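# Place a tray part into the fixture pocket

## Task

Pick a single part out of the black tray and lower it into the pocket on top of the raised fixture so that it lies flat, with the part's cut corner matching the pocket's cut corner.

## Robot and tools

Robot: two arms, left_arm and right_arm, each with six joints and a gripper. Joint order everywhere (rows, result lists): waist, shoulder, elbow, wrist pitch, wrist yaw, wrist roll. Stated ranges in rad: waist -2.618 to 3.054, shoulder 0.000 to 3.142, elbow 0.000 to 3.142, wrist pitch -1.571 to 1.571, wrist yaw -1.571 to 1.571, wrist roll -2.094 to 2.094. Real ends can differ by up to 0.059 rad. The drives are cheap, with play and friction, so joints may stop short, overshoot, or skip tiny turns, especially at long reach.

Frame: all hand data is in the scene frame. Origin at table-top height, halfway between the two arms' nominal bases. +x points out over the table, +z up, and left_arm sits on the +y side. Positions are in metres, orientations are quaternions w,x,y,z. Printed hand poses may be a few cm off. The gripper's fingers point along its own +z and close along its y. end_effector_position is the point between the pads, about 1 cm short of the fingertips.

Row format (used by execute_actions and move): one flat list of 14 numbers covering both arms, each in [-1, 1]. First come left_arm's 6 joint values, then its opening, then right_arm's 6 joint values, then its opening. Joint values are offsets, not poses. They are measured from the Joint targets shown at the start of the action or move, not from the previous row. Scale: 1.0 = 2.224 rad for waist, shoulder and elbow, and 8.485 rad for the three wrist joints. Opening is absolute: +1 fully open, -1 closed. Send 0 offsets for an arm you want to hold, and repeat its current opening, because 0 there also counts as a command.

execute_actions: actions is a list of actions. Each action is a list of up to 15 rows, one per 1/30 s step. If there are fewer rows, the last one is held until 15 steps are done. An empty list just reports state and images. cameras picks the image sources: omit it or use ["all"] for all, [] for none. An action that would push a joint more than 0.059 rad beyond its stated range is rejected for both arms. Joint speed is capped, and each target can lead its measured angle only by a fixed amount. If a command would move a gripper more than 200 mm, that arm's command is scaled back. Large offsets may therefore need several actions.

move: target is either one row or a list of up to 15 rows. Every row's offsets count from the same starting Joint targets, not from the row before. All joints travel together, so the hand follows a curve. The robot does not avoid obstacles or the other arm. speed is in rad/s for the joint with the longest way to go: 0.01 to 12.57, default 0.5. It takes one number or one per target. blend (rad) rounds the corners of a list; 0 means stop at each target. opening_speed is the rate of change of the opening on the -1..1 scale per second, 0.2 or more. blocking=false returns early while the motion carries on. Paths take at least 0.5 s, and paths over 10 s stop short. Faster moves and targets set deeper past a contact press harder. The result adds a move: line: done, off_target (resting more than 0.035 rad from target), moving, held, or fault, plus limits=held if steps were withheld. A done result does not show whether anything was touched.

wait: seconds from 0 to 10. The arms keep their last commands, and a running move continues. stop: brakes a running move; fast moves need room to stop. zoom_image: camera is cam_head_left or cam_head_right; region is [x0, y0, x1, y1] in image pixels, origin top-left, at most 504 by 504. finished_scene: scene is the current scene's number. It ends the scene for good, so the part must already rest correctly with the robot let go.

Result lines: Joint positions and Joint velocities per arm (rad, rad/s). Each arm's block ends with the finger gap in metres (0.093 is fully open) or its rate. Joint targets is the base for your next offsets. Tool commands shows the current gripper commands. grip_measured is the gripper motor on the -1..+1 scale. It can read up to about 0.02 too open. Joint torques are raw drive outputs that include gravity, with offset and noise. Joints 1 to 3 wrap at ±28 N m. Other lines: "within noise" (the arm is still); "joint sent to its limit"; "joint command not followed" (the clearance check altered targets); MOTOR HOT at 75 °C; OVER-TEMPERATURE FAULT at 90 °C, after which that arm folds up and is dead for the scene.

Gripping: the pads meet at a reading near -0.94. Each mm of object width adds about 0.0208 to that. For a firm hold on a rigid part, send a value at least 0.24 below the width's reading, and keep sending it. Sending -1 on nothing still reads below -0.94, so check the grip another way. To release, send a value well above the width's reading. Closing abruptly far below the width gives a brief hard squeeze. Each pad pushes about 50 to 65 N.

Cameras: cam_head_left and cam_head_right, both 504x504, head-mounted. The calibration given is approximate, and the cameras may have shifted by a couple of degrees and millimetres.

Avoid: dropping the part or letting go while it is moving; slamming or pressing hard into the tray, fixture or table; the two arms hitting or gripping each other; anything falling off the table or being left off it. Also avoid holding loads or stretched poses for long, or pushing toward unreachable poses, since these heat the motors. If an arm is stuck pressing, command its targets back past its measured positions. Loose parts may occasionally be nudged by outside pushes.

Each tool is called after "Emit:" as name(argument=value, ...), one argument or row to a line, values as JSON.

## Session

Emit:
execute_actions(
  actions=[],
)

Emit:
zoom_image(
  camera="cam_head_left",
  region=[220, 230, 440, 400],
)

Emit:
zoom_image(
  camera="cam_head_right",
  region=[220, 230, 440, 400],
)

Scene clock: 0.00 s.
left_arm: end_effector_position=(+0.4156, +0.3669, +0.0745) grip_measured=+1.000 end_effector_quat_wxyz=(+0.538, -0.035, +0.841, +0.034) | right_arm: end_effector_position=(+0.3835, -0.2281, +0.0765) grip_measured=+1.000 end_effector_quat_wxyz=(+0.581, +0.015, +0.812, -0.045)
Joint positions: left_arm=[-0.017 1.558 0.394 0.729 -0.122 -0.037 0.093] | right_arm=[0.059 1.617 0.295 0.992 0.153 -0.007 0.093]
Joint velocities: within noise
Joint torques (N m): no reading
Motor temperatures (°C): left_arm=[27 29 28 29 28 28 25] | right_arm=[25 33 32 30 27 30 28]
Heat: left arm: 29 °C; right arm: 33 °C.
Joint targets: left_arm=[-0.017 1.551 0.402 0.734 -0.128 -0.041] | right_arm=[0.058 1.614 0.299 0.991 0.158 -0.002]
Tool commands: left_gripper/opening=+1.0 right_gripper/opening=+1.0

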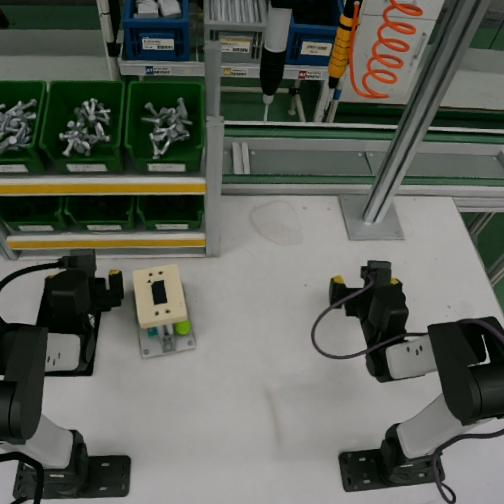

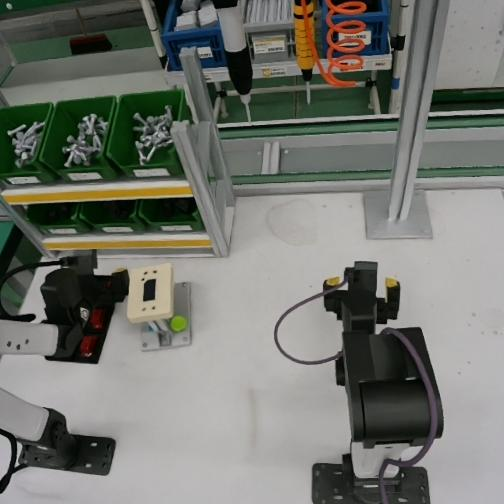

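Scaled by 2.291 from the camera's 504x504 image, which has a finer 720x720 frame.

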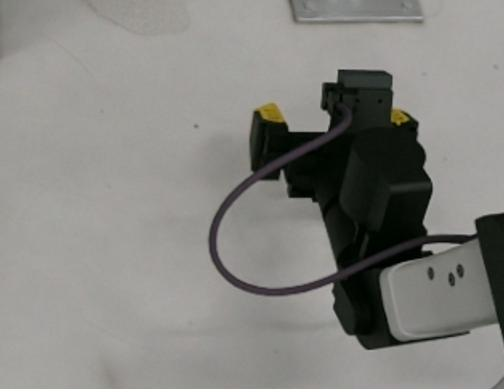

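Scaled by 2.291 from the camera's 504x504 image, which has a finer 720x720 frame.

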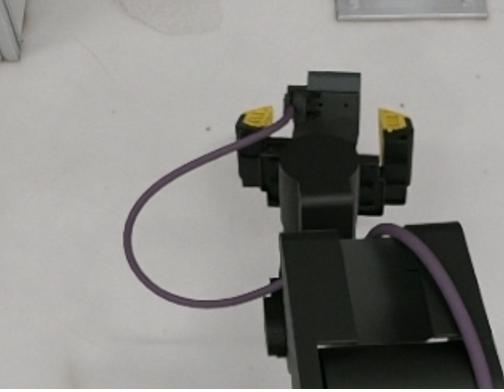

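Emit:
move(
  target=[
    [0,-0.115,0,0,0,0,1, 0,0,0,0,0,0,1],
    [0.40,-0.115,0,0,0,0,1, 0,0,0,0,0,0,1],
  ],
  speed=0.9,
)

Emit:
zoom_image(
  camera="cam_head_left",
  region=[20, 270, 120, 390],
)

Emit:
zoom_image(
  camera="cam_head_right",
  region=[30, 265, 130, 375],
)

Emit:
zoom_image(
  camera="cam_head_left",
  region=[120, 255, 200, 365],
)

Emit:
zoom_image(
  camera="cam_head_right",
  region=[115, 255, 195, 365],
)

Scene clock: 19.70 s.
left_arm: end_effector_position=(+0.2655, +0.6622, +0.1675) grip_measured=+1.000 end_effector_quat_wxyz=(+0.569, -0.369, +0.674, +0.293) | right_arm: end_effector_position=(+0.3835, -0.2281, +0.0765) grip_measured=+1.000 end_effector_quat_wxyz=(+0.581, +0.015, +0.812, -0.045)
Joint positions: left_arm=[0.87 1.304 0.394 0.727 -0.119 -0.047 0.093] | right_arm=[0.059 1.617 0.295 0.992 0.153 -0.007 0.093]
Joint velocities: within noise
Joint torques (N m): left_arm=[0.44 -4.55 7.02 2.25 0 -0.02] | right_arm=[0.35 -5.7 5.37 2.09 -0.03 0.07]
Motor temperatures (°C): left_arm=[27 31 30 31 28 28 25] | right_arm=[25 34 33 37 27 30 28]
Heat: left arm: 31 °C; right arm: 37 °C.
Joint targets: left_arm=[0.873 1.295 0.402 0.734 -0.128 -0.041] | right_arm=[0.058 1.614 0.299 0.991 0.158 -0.002]
move: done

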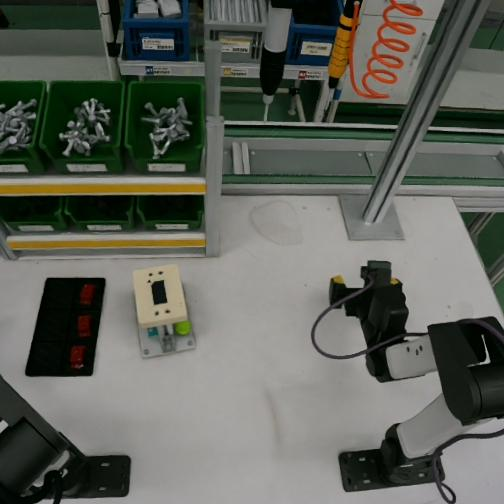

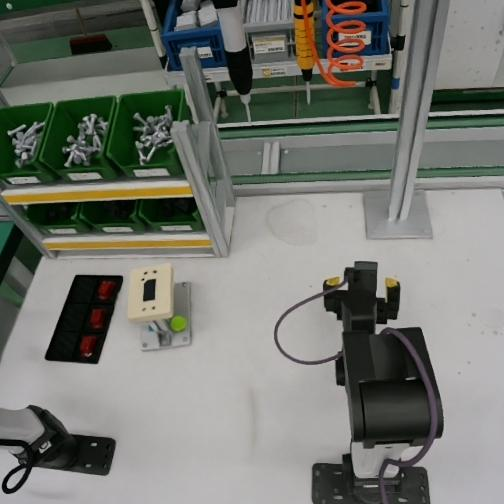

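Scaled by 4.200 from the camera's 504x504 image, which has a finer 720x720 frame.

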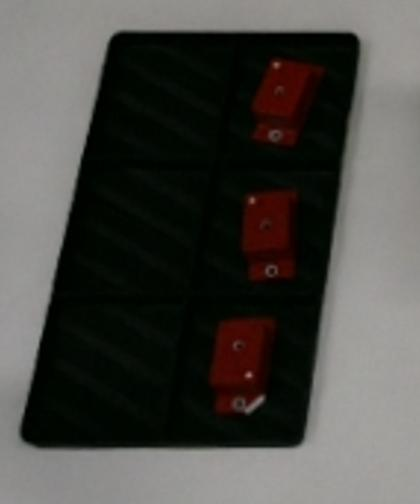

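Scaled by 4.582 from the camera's 504x504 image, which has a finer 720x720 frame.

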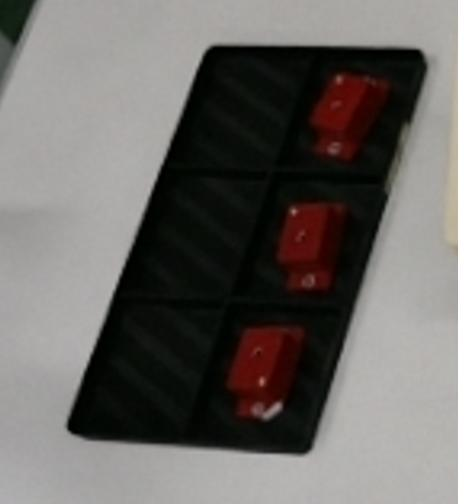

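Scaled by 4.582 from the camera's 504x504 image, which has a finer 720x720 frame.

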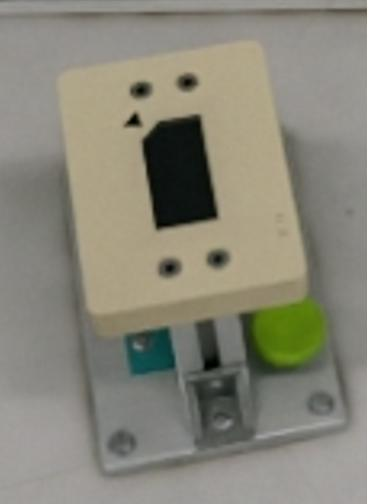

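Scaled by 4.582 from the camera's 504x504 image, which has a finer 720x720 frame.

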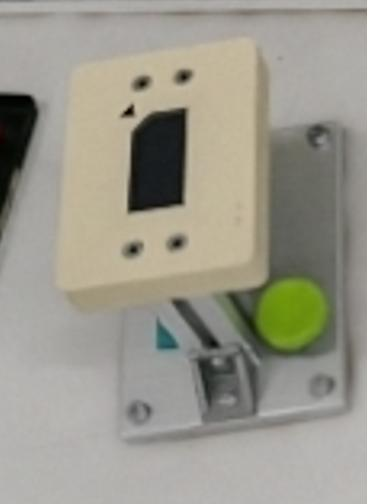

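Emit:
zoom_image(
  camera="cam_head_left",
  region=[68, 307, 103, 342],
)

Emit:
zoom_image(
  camera="cam_head_right",
  region=[80, 300, 115, 335],
)

Emit:
zoom_image(
  camera="cam_head_left",
  region=[142, 274, 177, 309],
)

Emit:
zoom_image(
  camera="cam_head_right",
  region=[132, 272, 167, 307],
)

Scaled by 14.400 from the camera's 504x504 image, which has a finer 720x720 frame.

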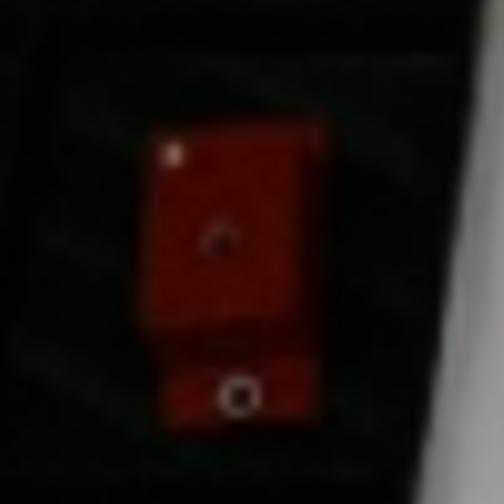

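Scaled by 14.400 from the camera's 504x504 image, which has a finer 720x720 frame.

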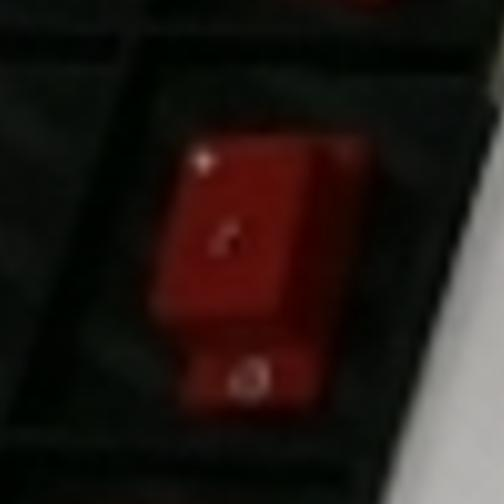

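Scaled by 14.400 from the camera's 504x504 image, which has a finer 720x720 frame.

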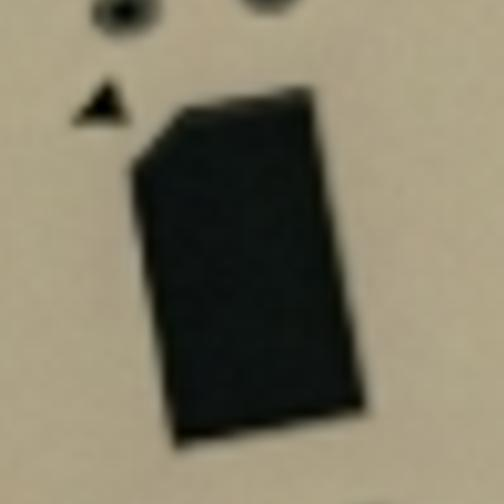

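Scaled by 14.400 from the camera's 504x504 image, which has a finer 720x720 frame.

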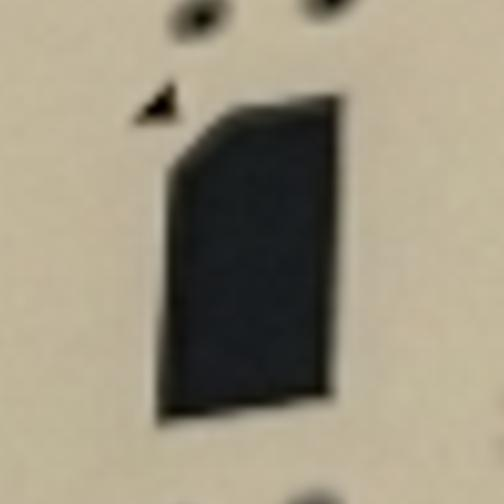

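Emit:
move(
  target=[
    [-0.1677,-0.0427,0.4487,-0.1219,0.0151,0.0083,1, 0,0,0,0,0,0,1],
    [-0.3287,0.1749,0.4838,-0.248,0.0165,0.0086,1, 0,0,0,0,0,0,1],
  ],
  speed=1.0,
  blend=0.1,
)

Emit:
zoom_image(
  camera="cam_head_left",
  region=[30, 240, 150, 360],
)

Emit:
zoom_image(
  camera="cam_head_right",
  region=[40, 230, 160, 350],
)

Scene clock: 108.00 s.
left_arm: end_effector_position=(+0.3217, +0.3952, +0.1360) grip_measured=+1.000 end_effector_quat_wxyz=(-0.009, -0.058, +0.998, -0.006) | right_arm: end_effector_position=(+0.3835, -0.2281, +0.0765) grip_measured=+1.000 end_effector_quat_wxyz=(+0.581, +0.015, +0.812, -0.045)
Joint positions: left_arm=[0.146 1.679 1.448 -1.359 0.011 0.016 0.093] | right_arm=[0.059 1.617 0.295 0.992 0.153 -0.007 0.093]
Joint velocities: within noise
Joint torques (N m): left_arm=[-0.17 -6.04 8.38 0.16 0.16 0.11] | right_arm=[0.35 -5.71 5.37 2.1 -0.03 0.07]
Motor temperatures (°C): left_arm=[27 32 35 35 28 28 25] | right_arm=[25 36 34 45 27 30 27]
Heat: left arm: 35 °C; right arm: 45 °C.
Joint targets: left_arm=[0.142 1.684 1.478 -1.370 0.012 0.032] | right_arm=[0.058 1.614 0.299 0.991 0.158 -0.002]
move: done

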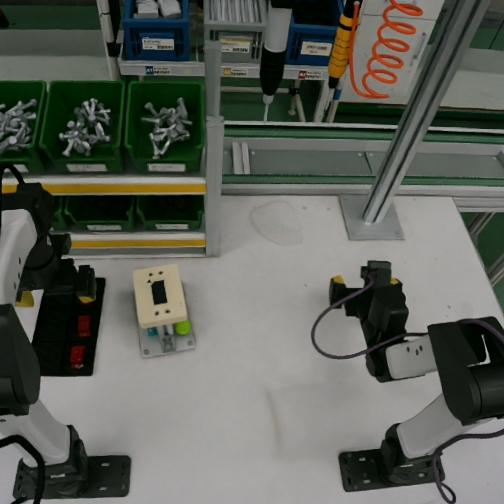

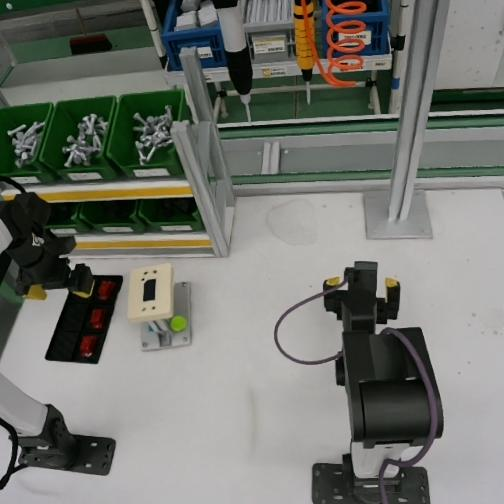

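Scaled by 4.200 from the camera's 504x504 image, which has a finer 720x720 frame.

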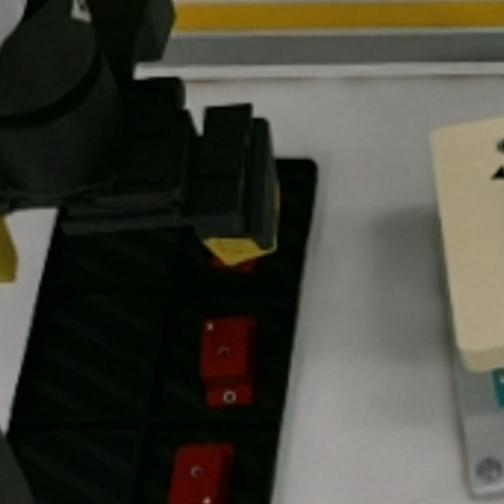

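Scaled by 4.200 from the camera's 504x504 image, which has a finer 720x720 frame.

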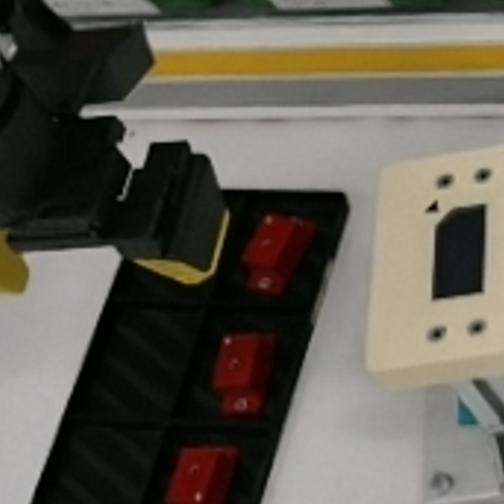

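Emit:
zoom_image(
  camera="cam_head_left",
  region=[10, 250, 110, 320],
)

Emit:
zoom_image(
  camera="cam_head_right",
  region=[10, 240, 110, 310],
)

Scaled by 5.040 from the camera's 504x504 image, which has a finer 720x720 frame.

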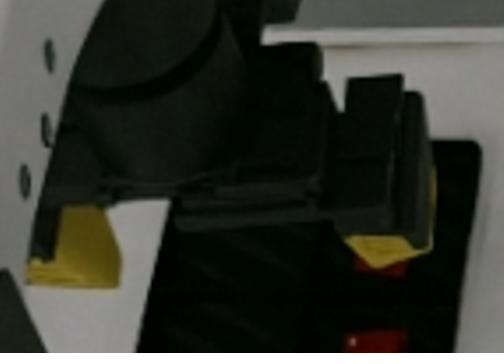

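Scaled by 5.040 from the camera's 504x504 image, which has a finer 720x720 frame.

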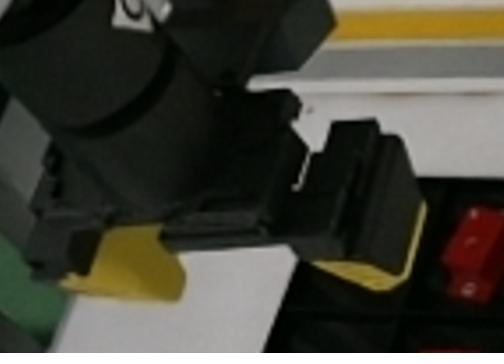

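Emit:
move(
  target=[-0.0306,0.0027,-0.1731,0.0475,0,-0.0086,1, 0,0,0,0,0,0,1],
  speed=0.6,
)

Emit:
zoom_image(
  camera="cam_head_left",
  region=[20, 270, 120, 370],
)

Emit:
zoom_image(
  camera="cam_head_right",
  region=[30, 260, 130, 360],
)

Scene clock: 241.73 s.
left_arm: end_effector_position=(+0.3140, +0.3749, +0.0483) grip_measured=+1.000 end_effector_quat_wxyz=(-0.001, -0.044, +0.999, -0.006) | right_arm: end_effector_position=(+0.3835, -0.2281, +0.0765) grip_measured=+1.000 end_effector_quat_wxyz=(+0.581, +0.015, +0.812, -0.045)
Joint positions: left_arm=[0.079 1.684 1.1 -0.99 0.011 -0.024 0.093] | right_arm=[0.059 1.617 0.295 0.992 0.153 -0.007 0.093]
Joint velocities: within noise
Joint torques (N m): left_arm=[-0.34 -5.75 5.14 0.52 0.16 -0.16] | right_arm=[0.36 -5.7 5.37 2.1 -0.03 0.07]
Motor temperatures (°C): left_arm=[26 33 39 29 28 28 25] | right_arm=[25 36 35 52 27 30 27]
Heat: left arm: 39 °C; right arm: 52 °C.
Joint targets: left_arm=[0.074 1.691 1.093 -0.967 0.012 -0.041] | right_arm=[0.058 1.614 0.299 0.991 0.158 -0.002]
move: done

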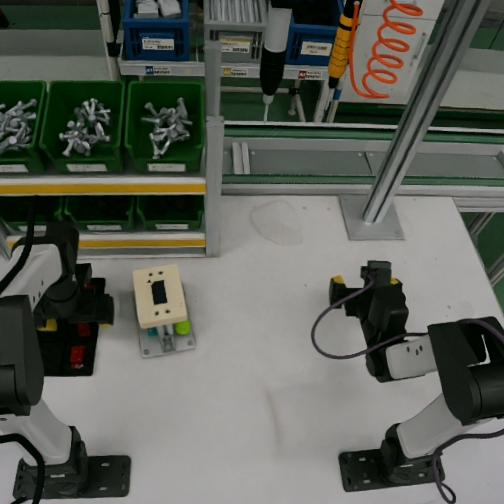

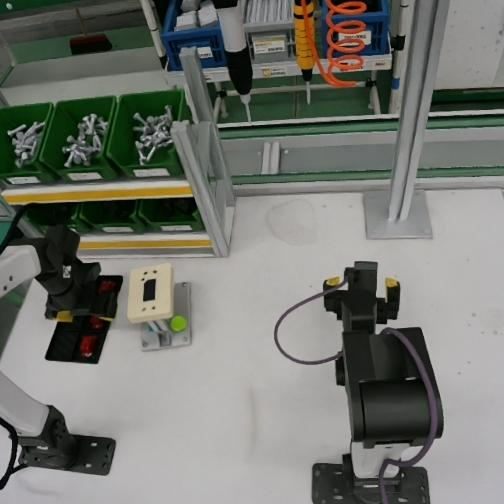

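Scaled by 5.040 from the camera's 504x504 image, which has a finer 720x720 frame.

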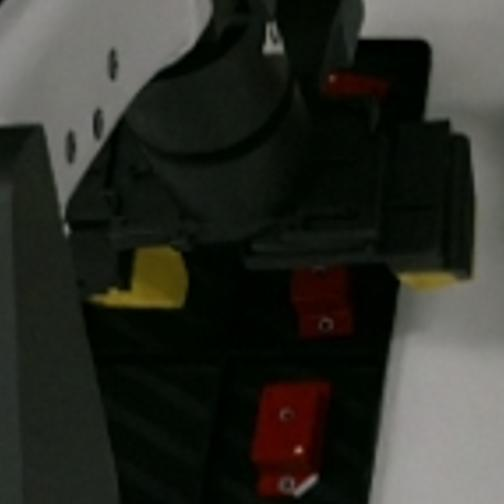

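Scaled by 5.040 from the camera's 504x504 image, which has a finer 720x720 frame.

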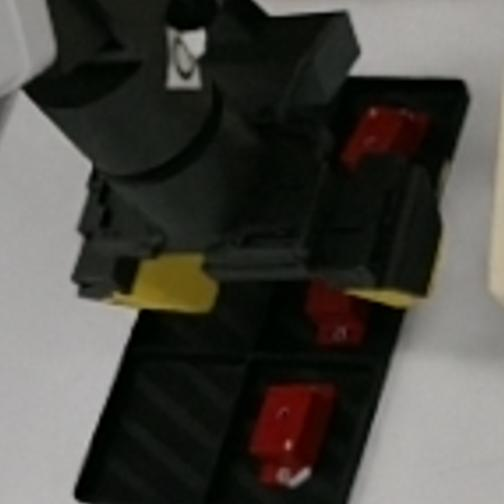

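Emit:
move(
  target=[0,0.0234,-0.0135,0.0098,0,-0.0014,1, 0,0,0,0,0,0,1],
  speed=0.25,
)

Emit:
zoom_image(
  camera="cam_head_left",
  region=[30, 280, 120, 370],
)

Emit:
zoom_image(
  camera="cam_head_right",
  region=[40, 270, 130, 360],
)

Scene clock: 332.80 s.
left_arm: end_effector_position=(+0.3210, +0.3753, +0.0285) grip_measured=+1.000 end_effector_quat_wxyz=(+0.001, -0.051, +0.999, -0.005) | right_arm: end_effector_position=(+0.3835, -0.2281, +0.0765) grip_measured=+1.000 end_effector_quat_wxyz=(+0.581, +0.015, +0.812, -0.045)
Joint positions: left_arm=[0.079 1.733 1.072 -0.907 0.011 -0.037 0.093] | right_arm=[0.059 1.617 0.295 0.992 0.153 -0.007 0.093]
Joint velocities: within noise
Joint torques (N m): left_arm=[-0.32 -5.78 4.79 0.53 0.15 -0.15] | right_arm=[0.36 -5.7 5.37 2.1 -0.03 0.07]
Motor temperatures (°C): left_arm=[26 33 35 28 28 28 25] | right_arm=[25 36 35 56 27 30 27]
Heat: left arm: 35 °C; right arm: 56 °C.
Joint targets: left_arm=[0.074 1.742 1.063 -0.884 0.012 -0.053] | right_arm=[0.058 1.614 0.299 0.991 0.158 -0.002]
move: done

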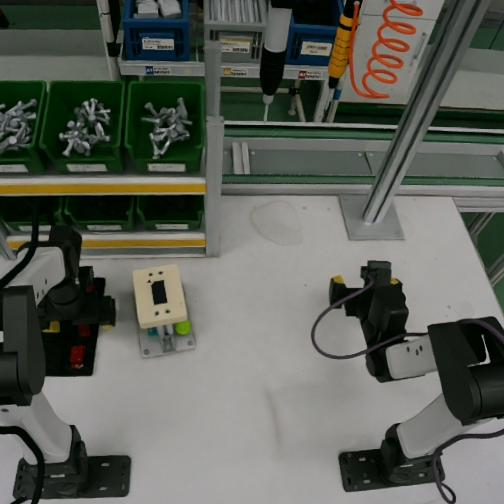

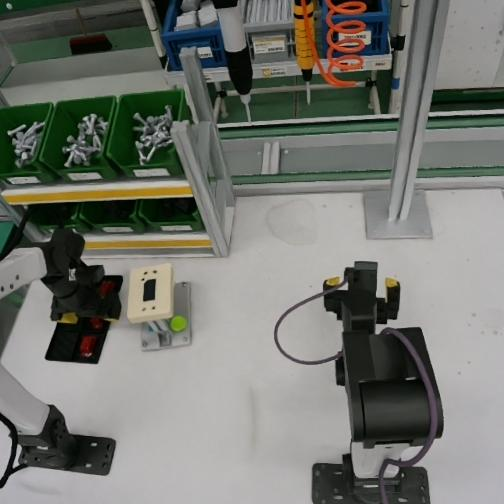

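Scaled by 5.600 from the camera's 504x504 image, which has a finer 720x720 frame.

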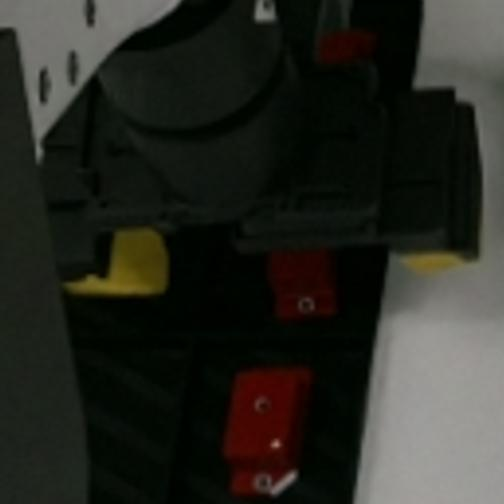

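Scaled by 5.600 from the camera's 504x504 image, which has a finer 720x720 frame.

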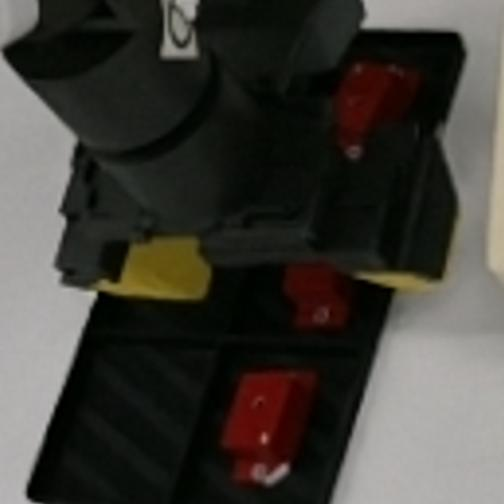

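Emit:
move(
  target=[0,0,-0.0063,0.00165,0,0,1, 0,0,0,0,0,0,1],
  speed=0.1,
  cameras=[],
)

Emit:
move(
  target=[0,0,0,0,0,0,-0.72, 0,0,0,0,0,0,1],
  opening_speed=0.7,
)

Emit:
zoom_image(
  camera="cam_head_left",
  region=[50, 290, 110, 350],
)

Emit:
zoom_image(
  camera="cam_head_right",
  region=[60, 280, 120, 340],
)

Scene clock: 350.90 s.
left_arm: end_effector_position=(+0.3199, +0.3753, +0.0255) grip_measured=+1.000 end_effector_quat_wxyz=(+0.002, -0.051, +0.999, -0.005) | right_arm: end_effector_position=(+0.3835, -0.2281, +0.0765) grip_measured=+1.000 end_effector_quat_wxyz=(+0.581, +0.015, +0.812, -0.045)
Joint positions: left_arm=[0.079 1.733 1.059 -0.893 0.011 -0.037 0.093] | right_arm=[0.059 1.617 0.295 0.992 0.153 -0.007 0.093]
Joint velocities: within noise
Joint torques (N m): left_arm=[-0.29 -5.81 4.66 0.54 0.16 -0.13] | right_arm=[0.35 -5.7 5.35 2.09 -0.03 0.07]
Motor temperatures (°C): left_arm=[26 33 35 28 28 28 25] | right_arm=[25 36 35 57 27 30 27]
Heat: left arm: 35 °C; right arm: 57 °C.
Joint targets: left_arm=[0.074 1.742 1.049 -0.870 0.012 -0.053] | right_arm=[0.058 1.614 0.299 0.991 0.158 -0.002]
move: done
No camera images: "cameras" was empty.

Scene clock: 353.83 s.
left_arm: end_effector_position=(+0.3199, +0.3750, +0.0255) grip_measured=-0.618 end_effector_quat_wxyz=(+0.002, -0.051, +0.999, -0.006) | right_arm: end_effector_position=(+0.3835, -0.2281, +0.0765) grip_measured=+1.000 end_effector_quat_wxyz=(+0.581, +0.015, +0.812, -0.045)
Joint positions: left_arm=[0.079 1.733 1.059 -0.893 0.013 -0.038 0.016] | right_arm=[0.059 1.617 0.295 0.992 0.153 -0.007 0.093]
Joint velocities: within noise
Joint torques (N m): left_arm=[-0.27 -5.86 4.67 0.56 0.13 -0.14] | right_arm=[0.35 -5.7 5.35 2.1 -0.03 0.07]
Motor temperatures (°C): left_arm=[26 33 35 28 28 28 25] | right_arm=[25 36 35 57 27 30 27]
Heat: left arm: 35 °C; right arm: 57 °C.
Joint targets: left_arm=[0.074 1.742 1.049 -0.870 0.012 -0.053] | right_arm=[0.058 1.614 0.299 0.991 0.158 -0.002]
move: done

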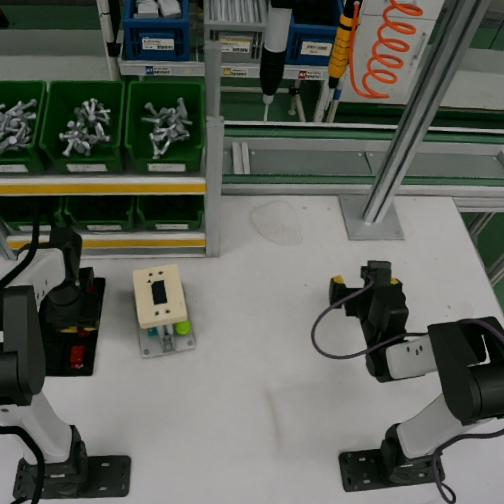

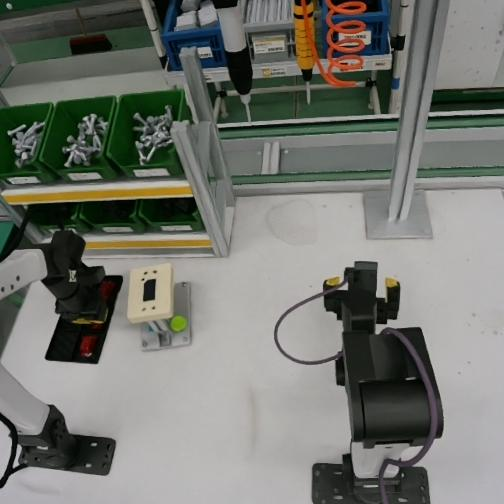

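Scaled by 8.400 from the camera's 504x504 image, which has a finer 720x720 frame.

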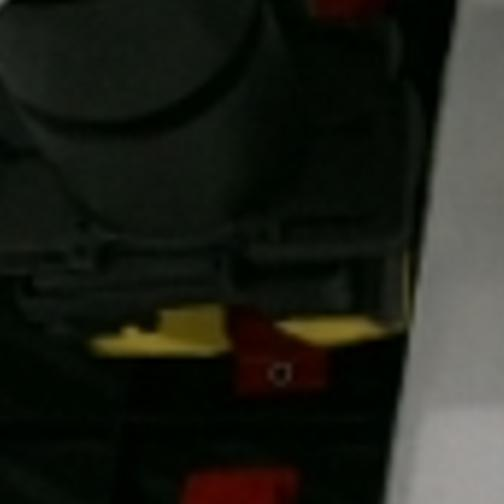

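Scaled by 8.400 from the camera's 504x504 image, which has a finer 720x720 frame.

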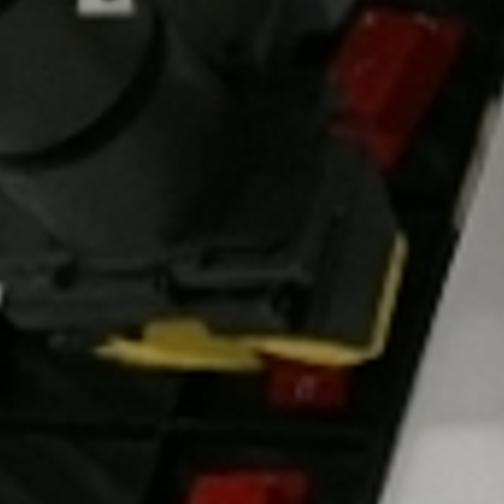

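Emit:
move(
  target=[
    [0,-0.0481,0.2311,-0.0702,-0.0024,0,-0.75, 0,0,0,0,0,0,1],
    [-0.241,0.0504,0.344,-0.0768,-0.0024,-0.0701,-0.75, 0,0,0,0,0,0,1],
  ],
  speed=[0.5,0.6],
  blend=0.05,
)

Emit:
zoom_image(
  camera="cam_head_left",
  region=[130, 260, 190, 320],
)

Emit:
zoom_image(
  camera="cam_head_right",
  region=[120, 255, 180, 315],
)

Scene clock: 387.37 s.
left_arm: end_effector_position=(+0.3281, +0.2014, +0.1682) grip_measured=-0.632 end_effector_quat_wxyz=(-0.004, -0.075, +0.997, +0.001) | right_arm: end_effector_position=(+0.3835, -0.2281, +0.0765) grip_measured=+1.000 end_effector_quat_wxyz=(+0.581, +0.015, +0.812, -0.045)
Joint positions: left_arm=[-0.466 1.848 1.78 -1.511 0.002 -0.63 0.015] | right_arm=[0.059 1.617 0.295 0.992 0.153 -0.007 0.093]
Joint velocities: within noise
Joint torques (N m): left_arm=[0.35 -7.27 8.59 0.16 -0.01 -0.17] | right_arm=[0.35 -5.7 5.37 2.09 -0.03 0.07]
Motor temperatures (°C): left_arm=[26 33 34 28 28 28 26] | right_arm=[25 36 35 58 27 30 27]
Heat: left arm: 34 °C; right arm: 58 °C.
Joint targets: left_arm=[-0.462 1.855 1.814 -1.521 -0.008 -0.648] | right_arm=[0.058 1.614 0.299 0.991 0.158 -0.002]
move: done

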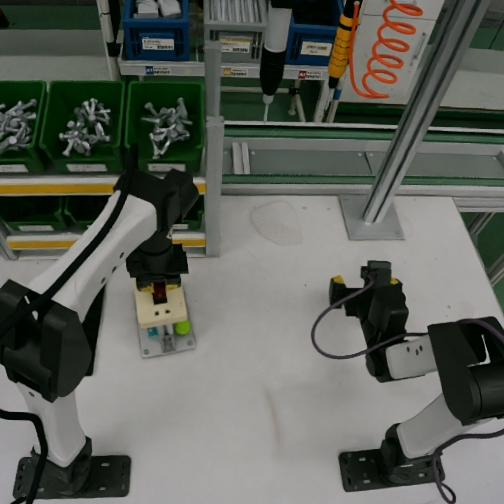

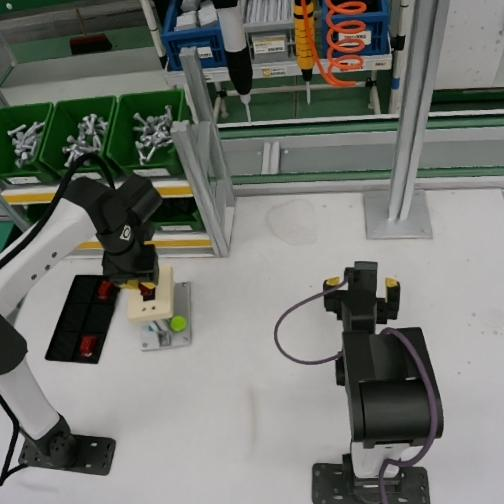

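Scaled by 8.400 from the camera's 504x504 image, which has a finer 720x720 frame.

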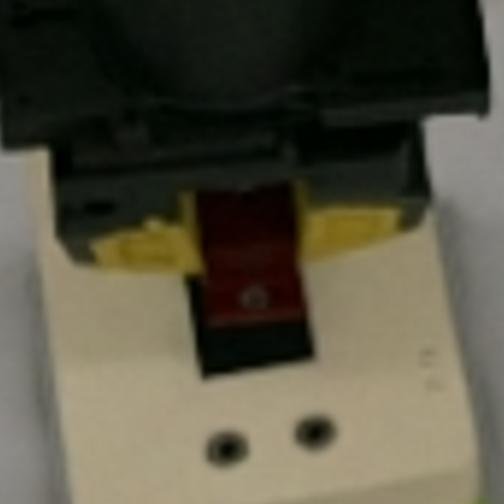

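Scaled by 8.400 from the camera's 504x504 image, which has a finer 720x720 frame.

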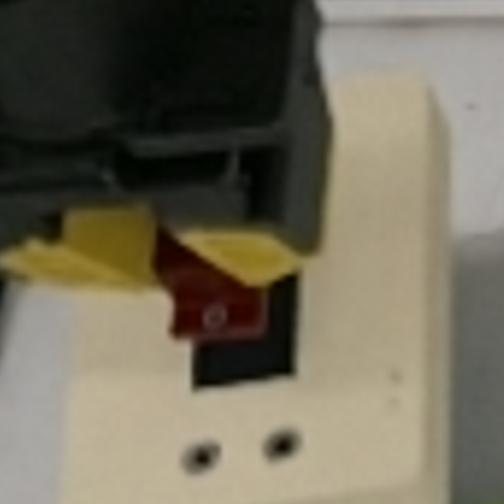

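Very good. Zoom closer for measurement.

Emit:
zoom_image(
  camera="cam_head_left",
  region=[142, 275, 177, 310],
)

Emit:
zoom_image(
  camera="cam_head_right",
  region=[132, 272, 167, 307],
)

Scaled by 14.400 from the camera's 504x504 image, which has a finer 720x720 frame.

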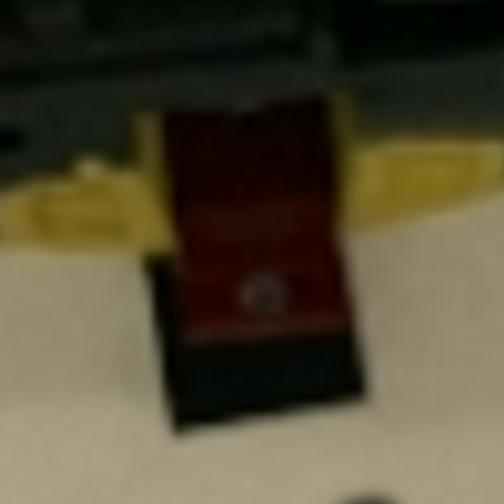

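Scaled by 14.400 from the camera's 504x504 image, which has a finer 720x720 frame.

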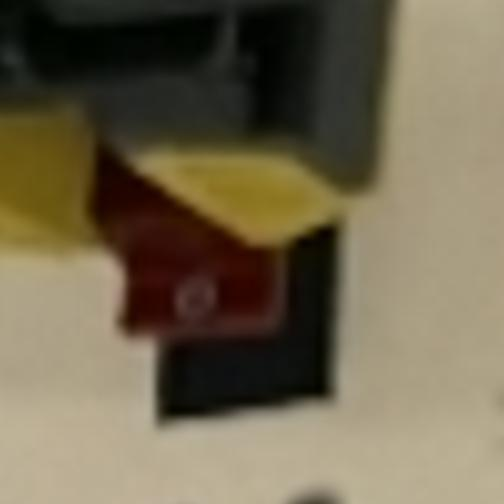

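Emit:
move(
  target=[0.0031,-0.022,-0.0477,0.0101,0,-0.007,-0.75, 0,0,0,0,0,0,1],
  speed=0.2,
)

Emit:
zoom_image(
  camera="cam_head_left",
  region=[142, 275, 177, 310],
)

Emit:
zoom_image(
  camera="cam_head_right",
  region=[132, 272, 167, 307],
)

Scene clock: 492.33 s.
left_arm: end_effector_position=(+0.3293, +0.2027, +0.1522) grip_measured=-0.632 end_effector_quat_wxyz=(-0.007, -0.107, +0.994, +0.004) | right_arm: end_effector_position=(+0.3835, -0.2281, +0.0765) grip_measured=+1.000 end_effector_quat_wxyz=(+0.581, +0.015, +0.812, -0.045)
Joint positions: left_arm=[-0.461 1.848 1.715 -1.454 0.002 -0.69 0.015] | right_arm=[0.059 1.617 0.295 0.992 0.153 -0.007 0.093]
Joint velocities: within noise
Joint torques (N m): left_arm=[0.55 -11.17 5.34 0.43 -0.03 -0.18] | right_arm=[0.35 -5.71 5.37 2.1 -0.03 0.07]
Motor temperatures (°C): left_arm=[26 36 40 27 28 28 27] | right_arm=[25 36 35 61 27 30 27]
Heat: left arm: 40 °C; right arm: 61 °C.
Joint targets: left_arm=[-0.455 1.806 1.708 -1.436 -0.008 -0.707] | right_arm=[0.058 1.614 0.299 0.991 0.158 -0.002]
move: off_target (left_arm); left_arm: the shoulder is farthest, 0.042 rad from its target

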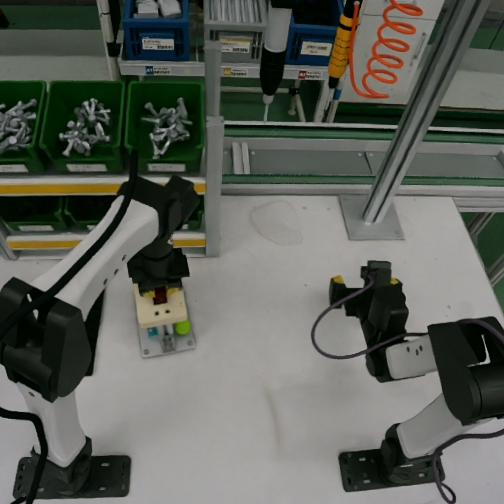

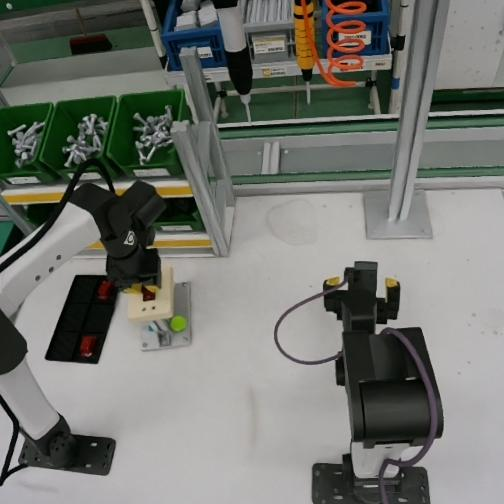

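Scaled by 14.400 from the camera's 504x504 image, which has a finer 720x720 frame.

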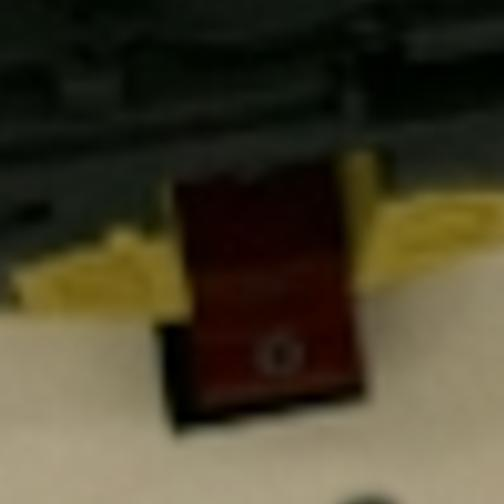

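Scaled by 14.400 from the camera's 504x504 image, which has a finer 720x720 frame.

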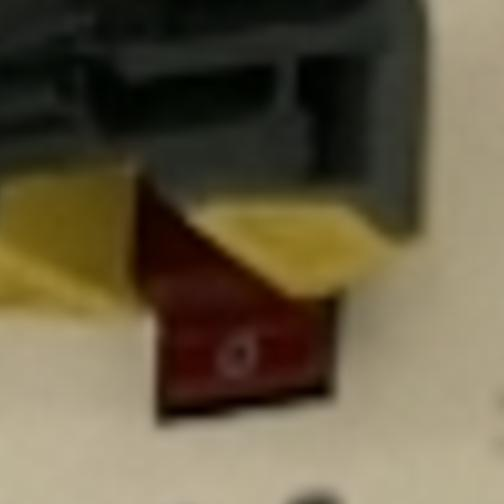

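Emit:
zoom_image(
  camera="cam_head_left",
  region=[150, 292, 170, 307],
)

Emit:
zoom_image(
  camera="cam_head_right",
  region=[140, 289, 160, 304],
)

Scaled by 25.200 from the camera's 504x504 image, which has a finer 720x720 frame.

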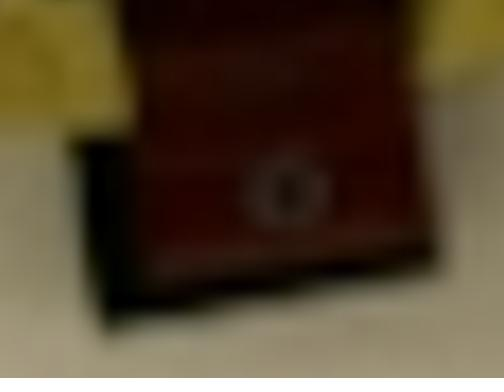

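Scaled by 25.200 from the camera's 504x504 image, which has a finer 720x720 frame.

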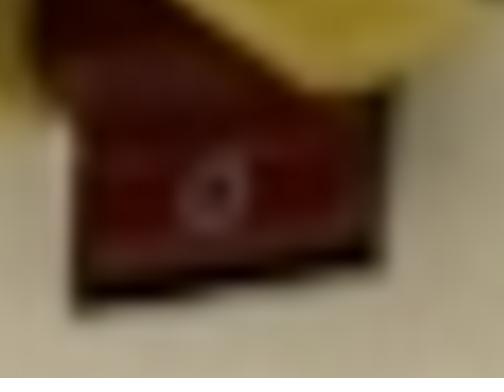

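Emit:
move(
  target=[0.0039,0,0,0,0,-0.0026,-0.75, 0,0,0,0,0,0,1],
  speed=0.1,
)

Emit:
zoom_image(
  camera="cam_head_left",
  region=[150, 289, 170, 307],
)

Emit:
zoom_image(
  camera="cam_head_right",
  region=[139, 286, 159, 304],
)

Scene clock: 550.27 s.
left_arm: end_effector_position=(+0.3306, +0.2054, +0.1522) grip_measured=-0.632 end_effector_quat_wxyz=(-0.007, -0.122, +0.992, +0.004) | right_arm: end_effector_position=(+0.3835, -0.2281, +0.0765) grip_measured=+1.000 end_effector_quat_wxyz=(+0.581, +0.015, +0.812, -0.045)
Joint positions: left_arm=[-0.453 1.848 1.715 -1.454 0.002 -0.712 0.015] | right_arm=[0.059 1.617 0.295 0.992 0.153 -0.007 0.093]
Joint velocities: within noise
Joint torques (N m): left_arm=[0.51 -11.17 5.37 0.44 0.01 -0.18] | right_arm=[0.36 -5.7 5.35 2.09 -0.03 0.07]
Motor temperatures (°C): left_arm=[26 44 36 27 28 28 28] | right_arm=[25 35 35 62 27 30 27]
Heat: left arm: 44 °C; right arm: 62 °C.
Joint targets: left_arm=[-0.446 1.806 1.708 -1.436 -0.008 -0.729] | right_arm=[0.058 1.614 0.299 0.991 0.158 -0.002]
move: off_target (left_arm); left_arm: the shoulder is farthest, 0.042 rad from its target

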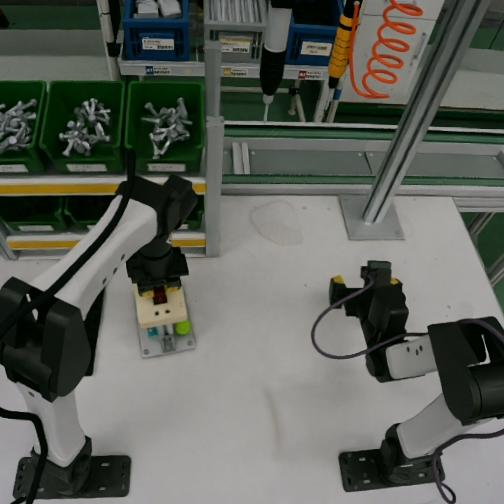

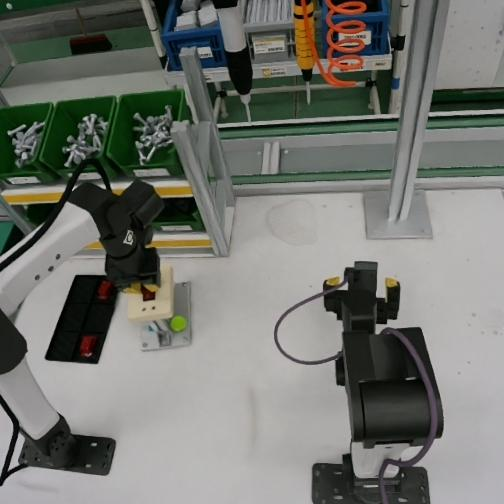

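Scaled by 25.200 from the camera's 504x504 image, which has a finer 720x720 frame.

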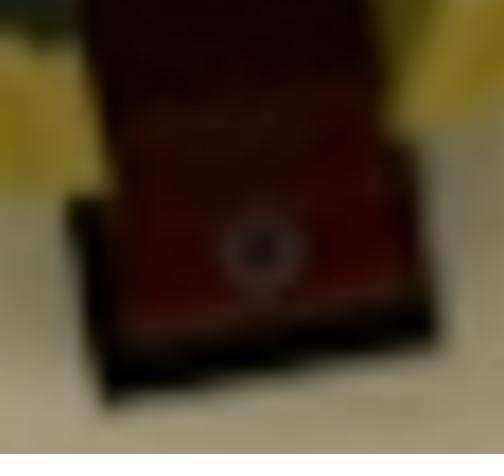

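Scaled by 25.200 from the camera's 504x504 image, which has a finer 720x720 frame.

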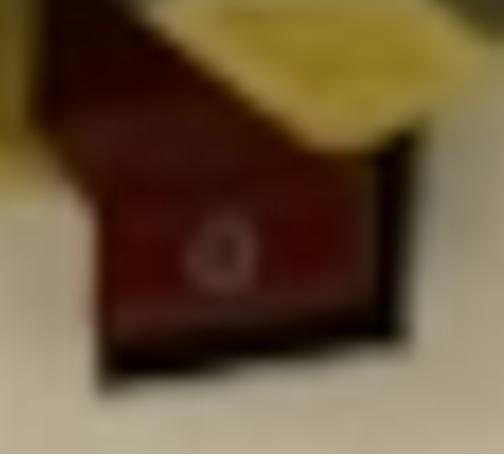

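Emit:
move(
  target=[0.00135,0,-0.0063,0.00165,0,-0.0035,-0.75, 0,0,0,0,0,0,1],
  speed=0.1,
)

Emit:
zoom_image(
  camera="cam_head_left",
  region=[150, 289, 170, 307],
)

Emit:
zoom_image(
  camera="cam_head_right",
  region=[139, 286, 159, 304],
)

Scene clock: 584.73 s.
left_arm: end_effector_position=(+0.3314, +0.2061, +0.1500) grip_measured=-0.632 end_effector_quat_wxyz=(-0.005, -0.138, +0.990, +0.003) | right_arm: end_effector_position=(+0.3835, -0.2281, +0.0765) grip_measured=+1.000 end_effector_quat_wxyz=(+0.581, +0.015, +0.812, -0.045)
Joint positions: left_arm=[-0.45 1.844 1.702 -1.441 0.002 -0.741 0.015] | right_arm=[0.059 1.617 0.295 0.992 0.153 -0.007 0.093]
Joint velocities: within noise
Joint torques (N m): left_arm=[0.5 -10.93 5.27 0.47 -0.02 -0.18] | right_arm=[0.35 -5.7 5.35 2.09 -0.03 0.07]
Motor temperatures (°C): left_arm=[26 45 35 27 28 28 28] | right_arm=[25 35 35 63 27 30 27]
Heat: left arm: 45 °C; right arm: 63 °C.
Joint targets: left_arm=[-0.444 1.805 1.694 -1.422 -0.008 -0.759] | right_arm=[0.058 1.614 0.299 0.991 0.158 -0.002]
move: off_target (left_arm); left_arm: the shoulder is farthest, 0.038 rad from its target

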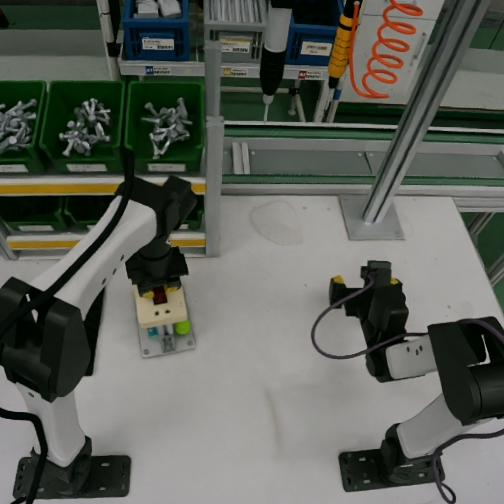

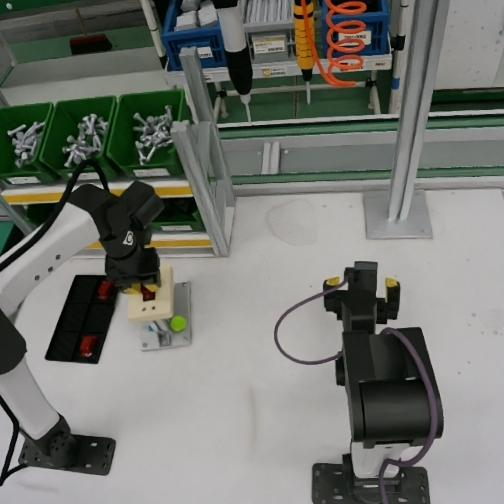

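Scaled by 25.200 from the camera's 504x504 image, which has a finer 720x720 frame.

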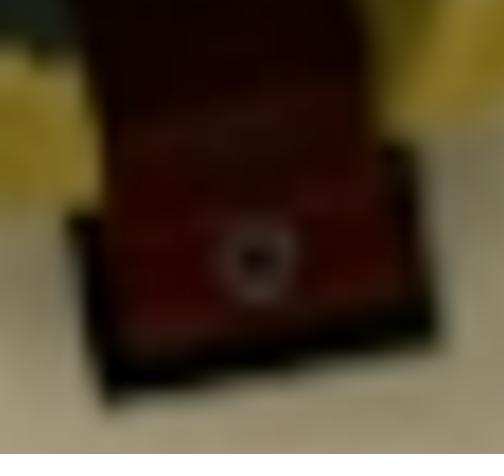

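Scaled by 25.200 from the camera's 504x504 image, which has a finer 720x720 frame.

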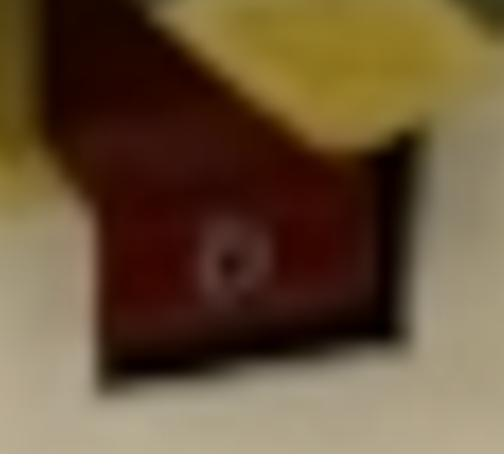

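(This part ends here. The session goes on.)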